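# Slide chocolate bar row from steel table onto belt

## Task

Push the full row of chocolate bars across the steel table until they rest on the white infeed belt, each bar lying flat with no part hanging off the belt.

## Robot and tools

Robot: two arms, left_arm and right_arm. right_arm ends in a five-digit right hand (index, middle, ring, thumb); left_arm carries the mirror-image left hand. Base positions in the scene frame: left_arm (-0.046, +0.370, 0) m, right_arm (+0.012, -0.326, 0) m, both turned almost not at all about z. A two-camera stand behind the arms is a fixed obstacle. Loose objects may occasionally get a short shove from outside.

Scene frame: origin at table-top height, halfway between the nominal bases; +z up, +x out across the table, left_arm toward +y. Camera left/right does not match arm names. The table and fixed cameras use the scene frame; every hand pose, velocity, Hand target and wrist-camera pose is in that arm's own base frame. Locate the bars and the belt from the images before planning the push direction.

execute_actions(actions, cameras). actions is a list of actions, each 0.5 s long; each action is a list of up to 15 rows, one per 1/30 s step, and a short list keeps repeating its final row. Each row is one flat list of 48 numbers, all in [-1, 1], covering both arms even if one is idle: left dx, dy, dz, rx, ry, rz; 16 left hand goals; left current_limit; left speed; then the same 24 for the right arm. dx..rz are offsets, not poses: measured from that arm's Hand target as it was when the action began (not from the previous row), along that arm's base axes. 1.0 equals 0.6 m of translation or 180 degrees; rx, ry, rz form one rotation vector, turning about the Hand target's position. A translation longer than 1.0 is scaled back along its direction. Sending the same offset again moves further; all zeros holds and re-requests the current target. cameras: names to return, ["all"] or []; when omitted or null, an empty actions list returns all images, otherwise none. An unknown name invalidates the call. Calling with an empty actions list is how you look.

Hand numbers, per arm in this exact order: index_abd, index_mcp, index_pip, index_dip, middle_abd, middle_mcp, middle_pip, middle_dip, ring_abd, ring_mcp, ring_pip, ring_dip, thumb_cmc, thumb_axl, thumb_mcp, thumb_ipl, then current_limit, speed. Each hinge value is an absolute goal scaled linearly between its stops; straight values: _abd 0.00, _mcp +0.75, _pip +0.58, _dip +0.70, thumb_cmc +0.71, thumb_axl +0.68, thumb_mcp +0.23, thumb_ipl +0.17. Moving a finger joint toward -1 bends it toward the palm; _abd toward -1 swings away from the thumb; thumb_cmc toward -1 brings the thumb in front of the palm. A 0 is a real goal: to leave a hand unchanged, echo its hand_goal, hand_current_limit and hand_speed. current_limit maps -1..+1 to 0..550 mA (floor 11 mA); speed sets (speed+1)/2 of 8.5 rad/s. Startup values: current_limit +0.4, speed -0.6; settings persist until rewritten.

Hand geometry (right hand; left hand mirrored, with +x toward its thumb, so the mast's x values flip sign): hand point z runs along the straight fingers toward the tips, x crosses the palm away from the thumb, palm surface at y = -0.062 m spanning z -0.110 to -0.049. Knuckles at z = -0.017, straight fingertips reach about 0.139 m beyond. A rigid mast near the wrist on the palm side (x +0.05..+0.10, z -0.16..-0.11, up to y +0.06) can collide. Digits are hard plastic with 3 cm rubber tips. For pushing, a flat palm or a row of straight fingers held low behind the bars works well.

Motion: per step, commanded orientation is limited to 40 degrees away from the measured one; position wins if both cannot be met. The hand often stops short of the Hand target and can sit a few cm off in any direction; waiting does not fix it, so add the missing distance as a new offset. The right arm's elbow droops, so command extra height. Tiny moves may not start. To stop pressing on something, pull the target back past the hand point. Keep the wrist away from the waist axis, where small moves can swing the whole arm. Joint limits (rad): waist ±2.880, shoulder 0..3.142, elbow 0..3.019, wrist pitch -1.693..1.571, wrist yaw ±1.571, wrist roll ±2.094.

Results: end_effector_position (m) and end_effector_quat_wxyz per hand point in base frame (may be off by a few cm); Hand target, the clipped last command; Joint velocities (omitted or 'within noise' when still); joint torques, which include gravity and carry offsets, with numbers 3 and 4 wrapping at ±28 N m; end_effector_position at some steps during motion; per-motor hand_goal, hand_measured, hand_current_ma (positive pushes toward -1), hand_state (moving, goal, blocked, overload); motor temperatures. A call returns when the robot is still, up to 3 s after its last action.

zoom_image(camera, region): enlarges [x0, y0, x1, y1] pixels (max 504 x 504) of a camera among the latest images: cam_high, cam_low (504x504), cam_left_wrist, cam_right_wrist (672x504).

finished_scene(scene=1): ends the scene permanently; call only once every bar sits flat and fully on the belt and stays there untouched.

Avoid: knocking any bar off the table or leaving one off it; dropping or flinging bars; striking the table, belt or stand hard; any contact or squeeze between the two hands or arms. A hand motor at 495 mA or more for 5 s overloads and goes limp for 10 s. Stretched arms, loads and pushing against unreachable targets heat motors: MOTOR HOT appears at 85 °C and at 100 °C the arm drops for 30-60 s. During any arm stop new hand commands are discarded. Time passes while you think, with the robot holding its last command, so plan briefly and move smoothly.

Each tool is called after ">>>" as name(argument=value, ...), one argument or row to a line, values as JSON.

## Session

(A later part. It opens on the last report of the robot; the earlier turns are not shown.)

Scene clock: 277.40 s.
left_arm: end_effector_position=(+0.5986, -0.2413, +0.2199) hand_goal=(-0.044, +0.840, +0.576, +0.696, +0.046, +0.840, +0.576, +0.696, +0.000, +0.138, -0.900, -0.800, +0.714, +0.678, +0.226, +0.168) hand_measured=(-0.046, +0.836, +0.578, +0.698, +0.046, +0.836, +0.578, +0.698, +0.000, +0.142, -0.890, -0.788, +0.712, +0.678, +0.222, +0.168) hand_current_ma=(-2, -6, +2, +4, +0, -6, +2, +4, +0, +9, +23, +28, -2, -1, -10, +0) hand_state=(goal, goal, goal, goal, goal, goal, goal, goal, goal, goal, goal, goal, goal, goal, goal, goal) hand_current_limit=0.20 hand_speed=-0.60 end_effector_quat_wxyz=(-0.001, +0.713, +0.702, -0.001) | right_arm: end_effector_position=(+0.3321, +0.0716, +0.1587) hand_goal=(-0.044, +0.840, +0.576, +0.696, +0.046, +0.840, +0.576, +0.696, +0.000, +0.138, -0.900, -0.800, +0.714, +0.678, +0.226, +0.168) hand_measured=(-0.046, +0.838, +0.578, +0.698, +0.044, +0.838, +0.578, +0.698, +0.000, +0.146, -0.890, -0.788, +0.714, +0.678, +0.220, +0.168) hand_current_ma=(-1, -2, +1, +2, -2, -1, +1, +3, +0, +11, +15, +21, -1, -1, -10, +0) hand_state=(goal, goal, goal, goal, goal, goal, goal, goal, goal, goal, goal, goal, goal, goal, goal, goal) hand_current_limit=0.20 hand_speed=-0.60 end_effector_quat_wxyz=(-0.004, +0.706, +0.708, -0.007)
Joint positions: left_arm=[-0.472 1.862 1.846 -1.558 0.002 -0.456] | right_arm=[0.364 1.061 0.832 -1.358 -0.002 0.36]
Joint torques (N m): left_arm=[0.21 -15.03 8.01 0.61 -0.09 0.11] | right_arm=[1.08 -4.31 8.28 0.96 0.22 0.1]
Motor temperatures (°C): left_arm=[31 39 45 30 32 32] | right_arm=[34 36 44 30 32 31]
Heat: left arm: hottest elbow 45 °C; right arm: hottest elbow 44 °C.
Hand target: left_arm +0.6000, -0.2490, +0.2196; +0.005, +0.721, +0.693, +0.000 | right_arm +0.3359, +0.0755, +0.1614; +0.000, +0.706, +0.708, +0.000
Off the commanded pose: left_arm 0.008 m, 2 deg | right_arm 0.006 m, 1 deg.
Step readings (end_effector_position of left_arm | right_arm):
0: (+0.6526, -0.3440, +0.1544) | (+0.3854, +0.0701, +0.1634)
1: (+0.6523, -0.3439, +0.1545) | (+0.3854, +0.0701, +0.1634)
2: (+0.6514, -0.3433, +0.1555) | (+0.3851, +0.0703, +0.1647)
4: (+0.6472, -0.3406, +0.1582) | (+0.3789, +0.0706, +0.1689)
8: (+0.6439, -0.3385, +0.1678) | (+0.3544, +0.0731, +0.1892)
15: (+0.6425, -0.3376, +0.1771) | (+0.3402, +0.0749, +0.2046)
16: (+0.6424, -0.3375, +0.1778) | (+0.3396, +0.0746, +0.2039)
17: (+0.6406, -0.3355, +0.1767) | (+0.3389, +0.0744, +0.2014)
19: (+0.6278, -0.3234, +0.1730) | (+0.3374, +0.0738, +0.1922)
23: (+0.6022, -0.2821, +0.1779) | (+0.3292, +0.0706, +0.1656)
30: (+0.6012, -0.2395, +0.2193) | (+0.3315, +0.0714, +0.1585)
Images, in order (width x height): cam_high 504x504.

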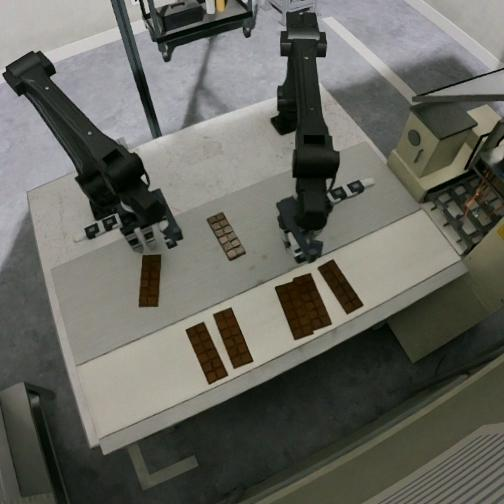

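>>> execute_actions(
  actions=[
    [[0,0,0,0,0,0,-0.045,0.84,0.576,0.696,0.045,0.84,0.576,0.696,0,0.137,-0.9,-0.8,0.714,0.678,0.226,0.168,0.2,-0.6,0.06,0.01,0.018,0,0,0,-0.045,0.84,0.576,0.696,0.045,0.84,0.576,0.696,0,0.137,-0.9,-0.8,0.714,0.678,0.226,0.168,0.2,-0.6]],
  ],
  cameras=["cam_high"],
)

>>> zoom_image(
  camera="cam_high",
  region=[100, 220, 240, 360],
)

Scene clock: 278.87 s.
left_arm: end_effector_position=(+0.5992, -0.2417, +0.2200) hand_goal=(-0.044, +0.840, +0.576, +0.696, +0.046, +0.840, +0.576, +0.696, +0.000, +0.138, -0.900, -0.800, +0.714, +0.678, +0.226, +0.168) hand_measured=(-0.046, +0.836, +0.578, +0.698, +0.046, +0.836, +0.578, +0.698, +0.000, +0.142, -0.890, -0.788, +0.712, +0.678, +0.222, +0.168) hand_current_ma=(-2, -6, +2, +4, +0, -6, +2, +4, +0, +9, +23, +28, -2, -1, -10, +0) hand_state=(goal, goal, goal, goal, goal, goal, goal, goal, goal, goal, goal, goal, goal, goal, goal, goal) hand_current_limit=0.20 hand_speed=-0.60 end_effector_quat_wxyz=(+0.000, +0.713, +0.701, -0.001) | right_arm: end_effector_position=(+0.3496, +0.0765, +0.1522) hand_goal=(-0.044, +0.840, +0.576, +0.696, +0.046, +0.840, +0.576, +0.696, +0.000, +0.138, -0.900, -0.800, +0.714, +0.678, +0.226, +0.168) hand_measured=(-0.044, +0.858, +0.588, +0.700, +0.056, +0.866, +0.596, +0.706, +0.000, +0.146, -0.890, -0.788, +0.714, +0.678, +0.220, +0.168) hand_current_ma=(+1, +36, +18, +5, +14, +62, +41, +16, +0, +11, +15, +21, -1, -1, -10, +0) hand_state=(goal, goal, goal, goal, goal, blocked, blocked, goal, goal, goal, goal, goal, goal, goal, goal, goal) hand_current_limit=0.20 hand_speed=-0.60 end_effector_quat_wxyz=(-0.011, +0.707, +0.707, -0.024)
Joint positions: left_arm=[-0.472 1.862 1.846 -1.556 0.002 -0.455] | right_arm=[0.36 1.145 0.879 -1.358 0.001 0.36]
Joint torques (N m): left_arm=[0.26 -14.97 7.84 0.59 -0.07 0.12] | right_arm=[-0.62 -4.72 11.89 0.8 0.15 -0.14]
Heat: left arm: hottest elbow 44 °C; right arm: hottest elbow 44 °C.
Hand target: left_arm +0.6001, -0.2490, +0.2196; +0.005, +0.721, +0.693, +0.000 | right_arm +0.3719, +0.0816, +0.1721; +0.000, +0.706, +0.708, +0.000
Off the commanded pose: left_arm 0.007 m, 1 deg | right_arm 0.030 m, 3 deg.
Step readings (end_effector_position of left_arm | right_arm):
0: (+0.5986, -0.2413, +0.2199) | (+0.3321, +0.0716, +0.1587)
1: (+0.5986, -0.2413, +0.2199) | (+0.3321, +0.0716, +0.1587)
2: (+0.5986, -0.2413, +0.2199) | (+0.3321, +0.0716, +0.1577)
4: (+0.5987, -0.2414, +0.2199) | (+0.3338, +0.0722, +0.1546)
8: (+0.5990, -0.2415, +0.2200) | (+0.3457, +0.0760, +0.1525)
15: (+0.5992, -0.2417, +0.2200) | (+0.3496, +0.0764, +0.1522)
Images, in order (width x height): cam_high 504x504.

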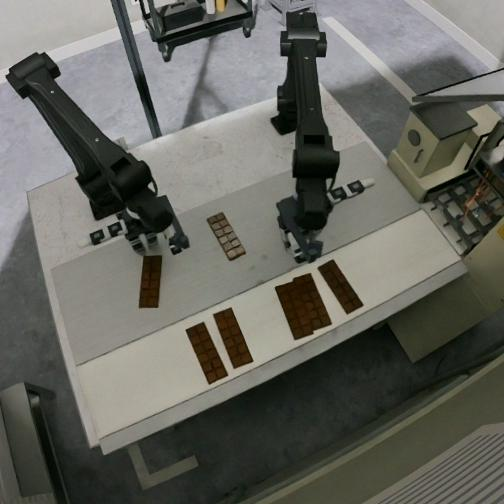

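Scaled by 3.600 from the camera's 504x504 image, which has a finer 720x720 frame.

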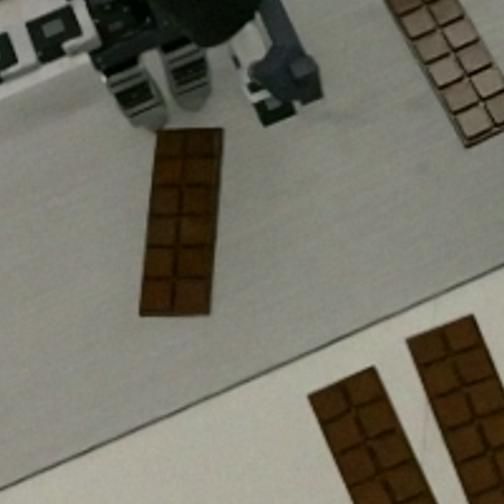

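>>> execute_actions(
  actions=[
    [[0,0,0,0,0,0,-0.045,0.84,0.576,0.696,0.045,0.84,0.576,0.696,0,0.137,-0.9,-0.8,0.714,0.678,0.226,0.168,0.2,-0.6,0.06,0,0.009,0,0,0,-0.045,0.84,0.576,0.696,0.045,0.84,0.576,0.696,0,0.137,-0.9,-0.8,0.714,0.678,0.226,0.168,0.2,-0.6]],
  ],
  cameras=["cam_high"],
)

>>> zoom_image(
  camera="cam_high",
  region=[100, 220, 240, 360],
)

Scene clock: 280.10 s.
left_arm: end_effector_position=(+0.5992, -0.2417, +0.2200) hand_goal=(-0.044, +0.840, +0.576, +0.696, +0.046, +0.840, +0.576, +0.696, +0.000, +0.138, -0.900, -0.800, +0.714, +0.678, +0.226, +0.168) hand_measured=(-0.046, +0.836, +0.578, +0.698, +0.046, +0.836, +0.578, +0.698, +0.000, +0.142, -0.890, -0.788, +0.712, +0.678, +0.222, +0.168) hand_current_ma=(-2, -6, +2, +4, +0, -6, +2, +4, +0, +9, +23, +28, -2, -1, -10, +0) hand_state=(goal, goal, goal, goal, goal, goal, goal, goal, goal, goal, goal, goal, goal, goal, goal, goal) hand_current_limit=0.20 hand_speed=-0.60 end_effector_quat_wxyz=(+0.000, +0.713, +0.701, -0.001) | right_arm: end_effector_position=(+0.3850, +0.0766, +0.1558) hand_goal=(-0.044, +0.840, +0.576, +0.696, +0.046, +0.840, +0.576, +0.696, +0.000, +0.138, -0.900, -0.800, +0.714, +0.678, +0.226, +0.168) hand_measured=(-0.044, +0.850, +0.586, +0.700, +0.048, +0.838, +0.578, +0.698, +0.000, +0.146, -0.890, -0.788, +0.714, +0.678, +0.220, +0.168) hand_current_ma=(+1, +16, +15, +5, +2, -1, +2, +3, +0, +11, +15, +21, -1, -1, -10, +0) hand_state=(goal, goal, goal, goal, goal, goal, goal, goal, goal, goal, goal, goal, goal, goal, goal, goal) hand_current_limit=0.20 hand_speed=-0.60 end_effector_quat_wxyz=(-0.012, +0.707, +0.706, -0.026)
Joint positions: left_arm=[-0.472 1.862 1.846 -1.556 0.002 -0.455] | right_arm=[0.322 1.24 0.965 -1.354 0.001 0.323]
Joint torques (N m): left_arm=[0.26 -14.97 7.84 0.59 -0.07 0.12] | right_arm=[-0.5 -6.53 11.97 0.72 0.14 -0.12]
Heat: left arm: hottest elbow 44 °C; right arm: hottest elbow 44 °C.
Hand target: left_arm +0.6001, -0.2490, +0.2196; +0.005, +0.721, +0.693, +0.000 | right_arm +0.4078, +0.0815, +0.1775; +0.000, +0.706, +0.708, +0.000
Off the commanded pose: left_arm 0.007 m, 1 deg | right_arm 0.032 m, 3 deg.
Step readings (end_effector_position of left_arm | right_arm):
0: (+0.5992, -0.2417, +0.2200) | (+0.3496, +0.0765, +0.1522)
1: (+0.5992, -0.2417, +0.2200) | (+0.3499, +0.0765, +0.1524)
2: (+0.5992, -0.2417, +0.2200) | (+0.3511, +0.0766, +0.1526)
4: (+0.5992, -0.2417, +0.2200) | (+0.3586, +0.0764, +0.1539)
8: (+0.5992, -0.2417, +0.2200) | (+0.3784, +0.0760, +0.1561)
15: (+0.5992, -0.2417, +0.2200) | (+0.3850, +0.0763, +0.1558)
Images, in order (width x height): cam_high 504x504.

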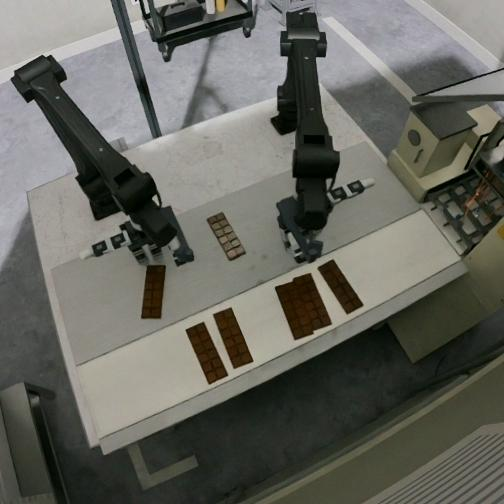

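Scaled by 3.600 from the camera's 504x504 image, which has a finer 720x720 frame.

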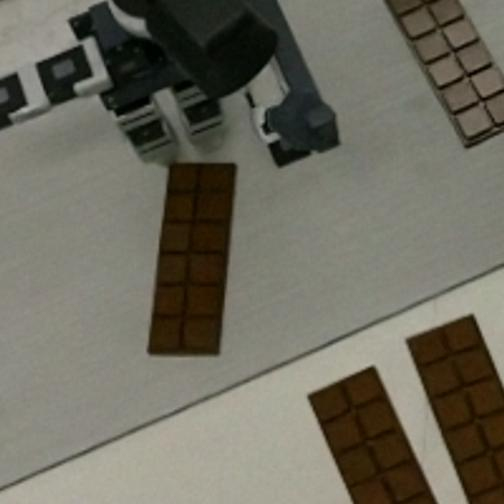

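>>> execute_actions(
  actions=[
    [[0,0,0,0,0,0,-0.045,0.84,0.576,0.696,0.045,0.84,0.576,0.696,0,0.137,-0.9,-0.8,0.714,0.678,0.226,0.168,0.2,-0.6,0.06,0.008,0.004,0,0,0,-0.045,0.84,0.576,0.696,0.045,0.84,0.576,0.696,0,0.137,-0.9,-0.8,0.714,0.678,0.226,0.168,0.2,-0.6]],
  ],
  cameras=["cam_high"],
)

>>> zoom_image(
  camera="cam_high",
  region=[110, 240, 250, 380],
)

Scene clock: 281.53 s.
left_arm: end_effector_position=(+0.5992, -0.2417, +0.2200) hand_goal=(-0.044, +0.840, +0.576, +0.696, +0.046, +0.840, +0.576, +0.696, +0.000, +0.138, -0.900, -0.800, +0.714, +0.678, +0.226, +0.168) hand_measured=(-0.046, +0.836, +0.578, +0.698, +0.046, +0.836, +0.578, +0.698, +0.000, +0.142, -0.890, -0.788, +0.712, +0.678, +0.222, +0.168) hand_current_ma=(-2, -6, +2, +4, +0, -6, +2, +4, +0, +9, +23, +28, -2, -1, -10, +0) hand_state=(goal, goal, goal, goal, goal, goal, goal, goal, goal, goal, goal, goal, goal, goal, goal, goal) hand_current_limit=0.20 hand_speed=-0.60 end_effector_quat_wxyz=(+0.000, +0.713, +0.701, -0.001) | right_arm: end_effector_position=(+0.4211, +0.0830, +0.1596) hand_goal=(-0.044, +0.840, +0.576, +0.696, +0.046, +0.840, +0.576, +0.696, +0.000, +0.138, -0.900, -0.800, +0.714, +0.678, +0.226, +0.168) hand_measured=(-0.044, +0.854, +0.586, +0.700, +0.048, +0.838, +0.578, +0.698, +0.000, +0.146, -0.890, -0.788, +0.714, +0.678, +0.220, +0.168) hand_current_ma=(+0, +28, +17, +5, +2, -1, +2, +3, +0, +11, +15, +21, -1, -1, -10, +0) hand_state=(goal, goal, goal, goal, goal, goal, goal, goal, goal, goal, goal, goal, goal, goal, goal, goal) hand_current_limit=0.20 hand_speed=-0.60 end_effector_quat_wxyz=(-0.012, +0.707, +0.707, -0.024)
Joint positions: left_arm=[-0.472 1.862 1.846 -1.556 0.002 -0.455] | right_arm=[0.306 1.332 1.057 -1.351 0.001 0.305]
Joint torques (N m): left_arm=[0.26 -15.03 7.86 0.59 -0.07 0.12] | right_arm=[-0.67 -7.82 11.95 0.75 0.16 -0.16]
Heat: left arm: hottest elbow 44 °C; right arm: hottest elbow 44 °C.
Hand target: left_arm +0.6001, -0.2490, +0.2196; +0.005, +0.721, +0.693, +0.000 | right_arm +0.4439, +0.0863, +0.1798; +0.000, +0.706, +0.708, +0.000
Off the commanded pose: left_arm 0.007 m, 1 deg | right_arm 0.031 m, 3 deg.
Step readings (end_effector_position of left_arm | right_arm):
0: (+0.5992, -0.2417, +0.2200) | (+0.3850, +0.0766, +0.1558)
1: (+0.5992, -0.2417, +0.2200) | (+0.3853, +0.0767, +0.1560)
2: (+0.5992, -0.2417, +0.2200) | (+0.3866, +0.0767, +0.1563)
4: (+0.5992, -0.2417, +0.2200) | (+0.3946, +0.0774, +0.1580)
8: (+0.5992, -0.2417, +0.2200) | (+0.4146, +0.0820, +0.1599)
15: (+0.5992, -0.2417, +0.2200) | (+0.4210, +0.0829, +0.1596)
Images, in order (width x height): cam_high 504x504.

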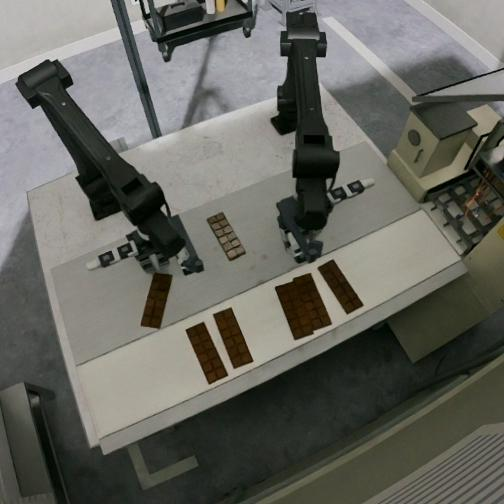

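Scaled by 3.600 from the camera's 504x504 image, which has a finer 720x720 frame.

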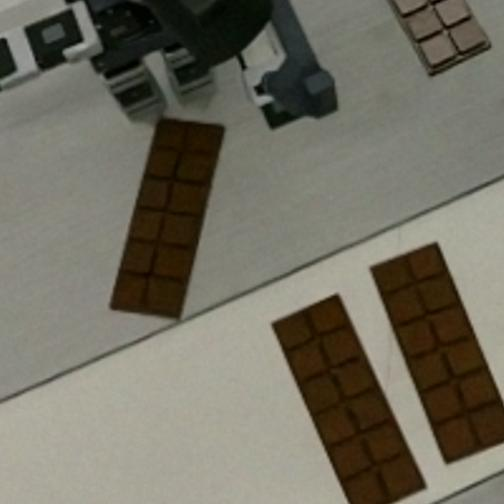

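>>> execute_actions(
  actions=[
    [[0,0,0,0,0,0,-0.045,0.84,0.576,0.696,0.045,0.84,0.576,0.696,0,0.137,-0.9,-0.8,0.714,0.678,0.226,0.168,0.2,-0.6,-0.09,0,0.01,0,0,0,-0.045,0.84,0.576,0.696,0.045,0.84,0.576,0.696,0,0.137,-0.9,-0.8,0.714,0.678,0.226,0.168,0.2,-0.6],[0,0,0,0,0,0,-0.045,0.84,0.576,0.696,0.045,0.84,0.576,0.696,0,0.137,-0.9,-0.8,0.714,0.678,0.226,0.168,0.2,-0.6,-0.09,0,0.01,0,0,0,-0.045,0.84,0.576,0.696,0.045,0.84,0.576,0.696,0,0.137,-0.9,-0.8,0.714,0.678,0.226,0.168,0.2,-0.6],[0,0,0,0,0,0,-0.045,0.84,0.576,0.696,0.045,0.84,0.576,0.696,0,0.137,-0.9,-0.8,0.714,0.678,0.226,0.168,0.2,-0.6,-0.09,0,0.01,0,0,0,-0.045,0.84,0.576,0.696,0.045,0.84,0.576,0.696,0,0.137,-0.9,-0.8,0.714,0.678,0.226,0.168,0.2,-0.6],[0,0,0,0,0,0,-0.045,0.84,0.576,0.696,0.045,0.84,0.576,0.696,0,0.137,-0.9,-0.8,0.714,0.678,0.226,0.168,0.2,-0.6,-0.09,0,0.01,0,0,0,-0.045,0.84,0.576,0.696,0.045,0.84,0.576,0.696,0,0.137,-0.9,-0.8,0.714,0.678,0.226,0.168,0.2,-0.6],[0,0,0,0,0,0,-0.045,0.84,0.576,0.696,0.045,0.84,0.576,0.696,0,0.137,-0.9,-0.8,0.714,0.678,0.226,0.168,0.2,-0.6,-0.09,0,0.01,0,0,0,-0.045,0.84,0.576,0.696,0.045,0.84,0.576,0.696,0,0.137,-0.9,-0.8,0.714,0.678,0.226,0.168,0.2,-0.6],[0,0,0,0,0,0,-0.045,0.84,0.576,0.696,0.045,0.84,0.576,0.696,0,0.137,-0.9,-0.8,0.714,0.678,0.226,0.168,0.2,-0.6,-0.09,0.128,0.01,0,0,0,-0.045,0.84,0.576,0.696,0.045,0.84,0.576,0.696,0,0.137,-0.9,-0.8,0.714,0.678,0.226,0.168,0.2,-0.6]],
  ],
  cameras=["cam_high"],
)

>>> zoom_image(
  camera="cam_high",
  region=[110, 220, 250, 360],
)

Scene clock: 288.90 s.
left_arm: end_effector_position=(+0.5992, -0.2417, +0.2200) hand_goal=(-0.044, +0.840, +0.576, +0.696, +0.046, +0.840, +0.576, +0.696, +0.000, +0.138, -0.900, -0.800, +0.714, +0.678, +0.226, +0.168) hand_measured=(-0.046, +0.836, +0.578, +0.698, +0.046, +0.836, +0.578, +0.698, +0.000, +0.142, -0.890, -0.788, +0.712, +0.678, +0.222, +0.168) hand_current_ma=(-2, -6, +2, +4, +0, -6, +2, +4, +0, +9, +23, +28, -2, -1, -10, +0) hand_state=(goal, goal, goal, goal, goal, goal, goal, goal, goal, goal, goal, goal, goal, goal, goal, goal) hand_current_limit=0.20 hand_speed=-0.60 end_effector_quat_wxyz=(+0.000, +0.713, +0.701, -0.001) | right_arm: end_effector_position=(+0.3736, +0.1563, +0.1639) hand_goal=(-0.044, +0.840, +0.576, +0.696, +0.046, +0.840, +0.576, +0.696, +0.000, +0.138, -0.900, -0.800, +0.714, +0.678, +0.226, +0.168) hand_measured=(-0.044, +0.838, +0.578, +0.698, +0.048, +0.838, +0.578, +0.698, +0.000, +0.146, -0.890, -0.788, +0.714, +0.678, +0.220, +0.168) hand_current_ma=(+0, -1, +2, +3, +1, -2, +1, +3, +0, +11, +15, +21, +0, -1, -10, +0) hand_state=(goal, goal, goal, goal, goal, goal, goal, goal, goal, goal, goal, goal, goal, goal, goal, goal) hand_current_limit=0.20 hand_speed=-0.60 end_effector_quat_wxyz=(-0.009, +0.700, +0.714, -0.022)
Joint positions: left_arm=[-0.472 1.862 1.846 -1.556 0.002 -0.455] | right_arm=[0.55 1.288 1.026 -1.357 -0.006 0.53]
Joint torques (N m): left_arm=[0.26 -14.97 7.86 0.58 -0.07 0.12] | right_arm=[-0.09 -7.71 11.79 0.38 0.27 0.07]
Heat: left arm: hottest elbow 43 °C; right arm: hottest elbow 45 °C.
Hand target: left_arm +0.6001, -0.2490, +0.2196; +0.005, +0.721, +0.693, +0.000 | right_arm +0.3898, +0.1631, +0.1860; +0.000, +0.706, +0.708, +0.000
Off the commanded pose: left_arm 0.007 m, 1 deg | right_arm 0.028 m, 3 deg.
Step readings (end_effector_position of left_arm | right_arm):
0: (+0.5992, -0.2417, +0.2200) | (+0.4211, +0.0830, +0.1596)
1: (+0.5992, -0.2417, +0.2200) | (+0.4211, +0.0830, +0.1596)
2: (+0.5992, -0.2417, +0.2200) | (+0.4210, +0.0830, +0.1604)
4: (+0.5992, -0.2417, +0.2200) | (+0.4173, +0.0830, +0.1631)
8: (+0.5992, -0.2417, +0.2200) | (+0.4023, +0.0908, +0.1758)
15: (+0.5992, -0.2417, +0.2200) | (+0.3745, +0.1603, +0.1712)
Images, in order (width x height): cam_high 504x504.

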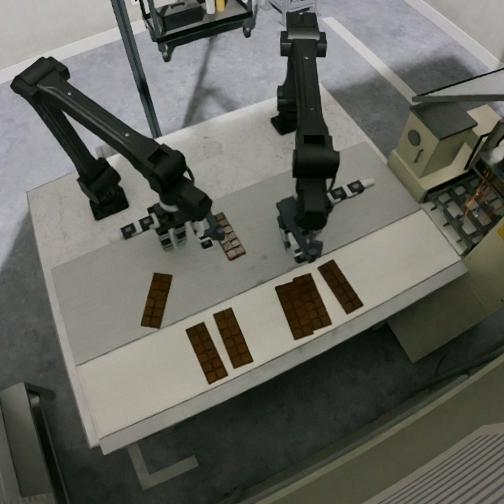

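Scaled by 3.600 from the camera's 504x504 image, which has a finer 720x720 frame.

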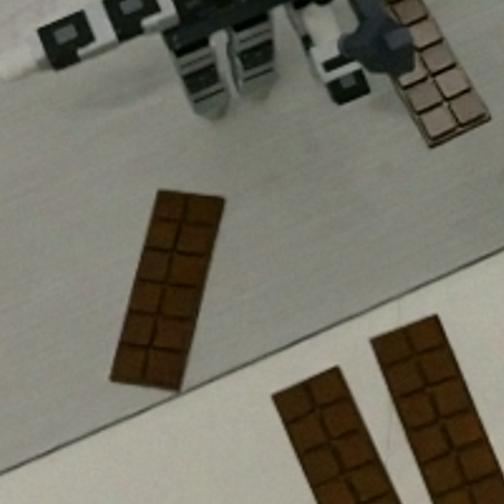

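>>> execute_actions(
  actions=[
    [[0,0,0,0,0,0,-0.045,0.84,0.576,0.696,0.045,0.84,0.576,0.696,0,0.137,-0.9,-0.8,0.714,0.678,0.226,0.168,0.2,-0.6,0.1,-0.01,-0.002,0,0,0,-0.045,0.84,0.576,0.696,0.045,0.84,0.576,0.696,0,0.137,-0.9,-0.8,0.714,0.678,0.226,0.168,0.2,-0.6]],
    [[0,0,0,0,0,0,-0.045,0.84,0.576,0.696,0.045,0.84,0.576,0.696,0,0.137,-0.9,-0.8,0.714,0.678,0.226,0.168,0.2,-0.6,0.1,0,0,0,0,0,-0.045,0.84,0.576,0.696,0.045,0.84,0.576,0.696,0,0.137,-0.9,-0.8,0.714,0.678,0.226,0.168,0.2,-0.6]],
  ],
  cameras=["cam_high"],
)

>>> zoom_image(
  camera="cam_high",
  region=[110, 220, 250, 360],
)

Scene clock: 291.33 s.
left_arm: end_effector_position=(+0.5992, -0.2417, +0.2200) hand_goal=(-0.044, +0.840, +0.576, +0.696, +0.046, +0.840, +0.576, +0.696, +0.000, +0.138, -0.900, -0.800, +0.714, +0.678, +0.226, +0.168) hand_measured=(-0.046, +0.836, +0.578, +0.698, +0.046, +0.836, +0.578, +0.698, +0.000, +0.142, -0.890, -0.788, +0.712, +0.678, +0.222, +0.168) hand_current_ma=(-2, -6, +2, +4, +0, -6, +2, +4, +0, +9, +23, +28, -2, -1, -10, +0) hand_state=(goal, goal, goal, goal, goal, goal, goal, goal, goal, goal, goal, goal, goal, goal, goal, goal) hand_current_limit=0.20 hand_speed=-0.60 end_effector_quat_wxyz=(+0.000, +0.713, +0.701, -0.001) | right_arm: end_effector_position=(+0.4940, +0.1509, +0.1631) hand_goal=(-0.044, +0.840, +0.576, +0.696, +0.046, +0.840, +0.576, +0.696, +0.000, +0.138, -0.900, -0.800, +0.714, +0.678, +0.226, +0.168) hand_measured=(-0.044, +0.838, +0.578, +0.698, +0.048, +0.838, +0.578, +0.698, +0.000, +0.146, -0.890, -0.788, +0.714, +0.678, +0.220, +0.168) hand_current_ma=(+0, -3, +1, +2, +1, -3, +1, +3, +0, +11, +15, +21, +0, -1, -10, +0) hand_state=(goal, goal, goal, goal, goal, goal, goal, goal, goal, goal, goal, goal, goal, goal, goal, goal) hand_current_limit=0.20 hand_speed=-0.60 end_effector_quat_wxyz=(-0.007, +0.709, +0.705, -0.019)
Joint positions: left_arm=[-0.472 1.862 1.846 -1.556 0.002 -0.455] | right_arm=[0.404 1.559 1.303 -1.355 0.002 0.408]
Joint torques (N m): left_arm=[0.21 -15.03 7.84 0.59 -0.07 0.12] | right_arm=[-0.03 -12.28 11.89 0.06 0.11 -0.12]
Heat: left arm: hottest elbow 43 °C; right arm: hottest elbow 45 °C.
Hand target: left_arm +0.6001, -0.2490, +0.2196; +0.005, +0.721, +0.693, +0.000 | right_arm +0.5099, +0.1571, +0.1848; +0.000, +0.706, +0.708, +0.000
Off the commanded pose: left_arm 0.007 m, 1 deg | right_arm 0.027 m, 2 deg.
Step readings (end_effector_position of left_arm | right_arm):
0: (+0.5992, -0.2417, +0.2200) | (+0.3736, +0.1563, +0.1639)
1: (+0.5992, -0.2417, +0.2200) | (+0.3739, +0.1562, +0.1641)
2: (+0.5992, -0.2417, +0.2200) | (+0.3762, +0.1552, +0.1646)
4: (+0.5992, -0.2417, +0.2200) | (+0.3876, +0.1547, +0.1667)
8: (+0.5992, -0.2417, +0.2200) | (+0.4183, +0.1494, +0.1679)
15: (+0.5992, -0.2417, +0.2200) | (+0.4298, +0.1461, +0.1608)
16: (+0.5992, -0.2417, +0.2200) | (+0.4302, +0.1465, +0.1611)
17: (+0.5992, -0.2417, +0.2200) | (+0.4324, +0.1469, +0.1619)
19: (+0.5992, -0.2417, +0.2200) | (+0.4456, +0.1500, +0.1655)
23: (+0.5992, -0.2417, +0.2200) | (+0.4794, +0.1524, +0.1698)
30: (+0.5992, -0.2417, +0.2200) | (+0.4921, +0.1497, +0.1606)
Images, in order (width x height): cam_high 504x504.

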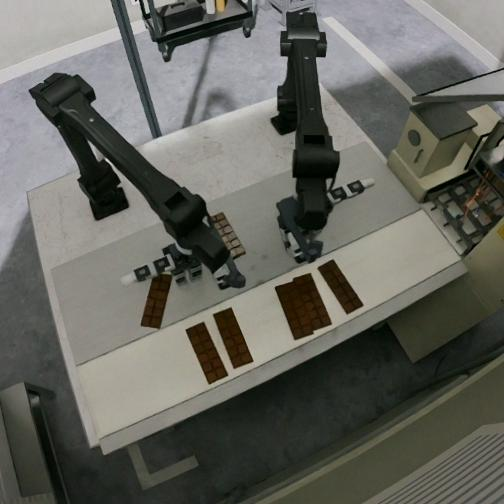

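Scaled by 3.600 from the camera's 504x504 image, which has a finer 720x720 frame.

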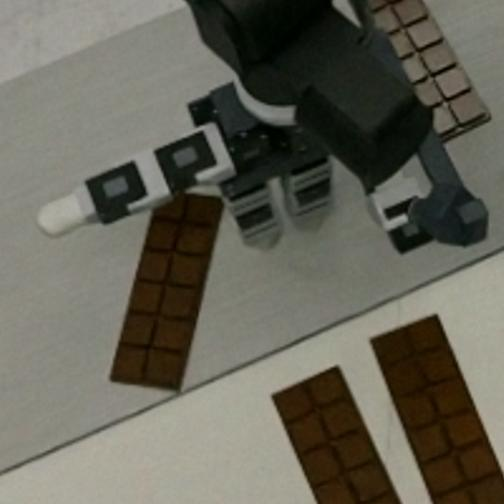

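>>> execute_actions(
  actions=[
    [[0,0,0,0,0,0,-0.045,0.84,0.576,0.696,0.045,0.84,0.576,0.696,0,0.137,-0.9,-0.8,0.714,0.678,0.226,0.168,0.2,-0.6,-0.03,-0.11,0,0,0,0,-0.045,0.84,0.576,0.696,0.045,0.84,0.576,0.696,0,0.137,-0.9,-0.8,0.714,0.678,0.226,0.168,0.2,-0.6]],
  ],
  cameras=["cam_high"],
)

>>> zoom_image(
  camera="cam_high",
  region=[110, 220, 250, 360],
)

Scene clock: 293.17 s.
left_arm: end_effector_position=(+0.5992, -0.2417, +0.2200) hand_goal=(-0.044, +0.840, +0.576, +0.696, +0.046, +0.840, +0.576, +0.696, +0.000, +0.138, -0.900, -0.800, +0.714, +0.678, +0.226, +0.168) hand_measured=(-0.046, +0.836, +0.578, +0.698, +0.046, +0.836, +0.578, +0.698, +0.000, +0.142, -0.890, -0.788, +0.712, +0.678, +0.222, +0.168) hand_current_ma=(-2, -6, +2, +4, +0, -6, +2, +4, +0, +9, +23, +28, -2, -1, -10, +0) hand_state=(goal, goal, goal, goal, goal, goal, goal, goal, goal, goal, goal, goal, goal, goal, goal, goal) hand_current_limit=0.20 hand_speed=-0.60 end_effector_quat_wxyz=(+0.000, +0.713, +0.701, -0.001) | right_arm: end_effector_position=(+0.4923, +0.0881, +0.1804) hand_goal=(-0.044, +0.840, +0.576, +0.696, +0.046, +0.840, +0.576, +0.696, +0.000, +0.138, -0.900, -0.800, +0.714, +0.678, +0.226, +0.168) hand_measured=(-0.044, +0.838, +0.578, +0.698, +0.048, +0.838, +0.578, +0.698, +0.000, +0.146, -0.890, -0.788, +0.714, +0.678, +0.220, +0.168) hand_current_ma=(+0, -2, +1, +2, +1, -3, +1, +3, +0, +11, +15, +21, +0, -1, -10, +0) hand_state=(goal, goal, goal, goal, goal, goal, goal, goal, goal, goal, goal, goal, goal, goal, goal, goal) hand_current_limit=0.20 hand_speed=-0.60 end_effector_quat_wxyz=(-0.002, +0.711, +0.703, -0.005)
Joint positions: left_arm=[-0.472 1.862 1.846 -1.556 0.002 -0.455] | right_arm=[0.27 1.474 1.248 -1.355 0.002 0.281]
Joint torques (N m): left_arm=[0.26 -15.03 7.86 0.59 -0.07 0.12] | right_arm=[0.62 -11.99 7.94 0.54 0.09 -0.11]
Heat: left arm: hottest elbow 43 °C; right arm: hottest elbow 45 °C.
Hand target: left_arm +0.6001, -0.2490, +0.2196; +0.005, +0.721, +0.693, +0.000 | right_arm +0.4919, +0.0910, +0.1847; +0.000, +0.706, +0.708, +0.000
Off the commanded pose: left_arm 0.007 m, 1 deg | right_arm 0.005 m, 1 deg.
Step readings (end_effector_position of left_arm | right_arm):
0: (+0.5992, -0.2417, +0.2200) | (+0.4940, +0.1509, +0.1631)
1: (+0.5992, -0.2417, +0.2200) | (+0.4941, +0.1509, +0.1631)
2: (+0.5992, -0.2417, +0.2200) | (+0.4951, +0.1484, +0.1635)
4: (+0.5992, -0.2417, +0.2200) | (+0.4946, +0.1410, +0.1641)
8: (+0.5992, -0.2417, +0.2200) | (+0.4908, +0.1069, +0.1698)
15: (+0.5992, -0.2417, +0.2200) | (+0.4921, +0.0865, +0.1807)
Images, in order (width x height): cam_high 504x504.

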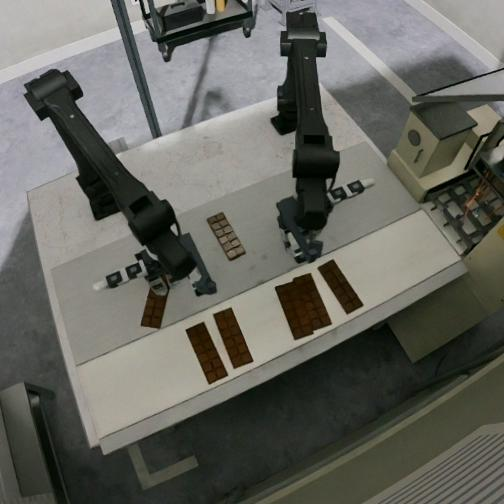

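Scaled by 3.600 from the camera's 504x504 image, which has a finer 720x720 frame.

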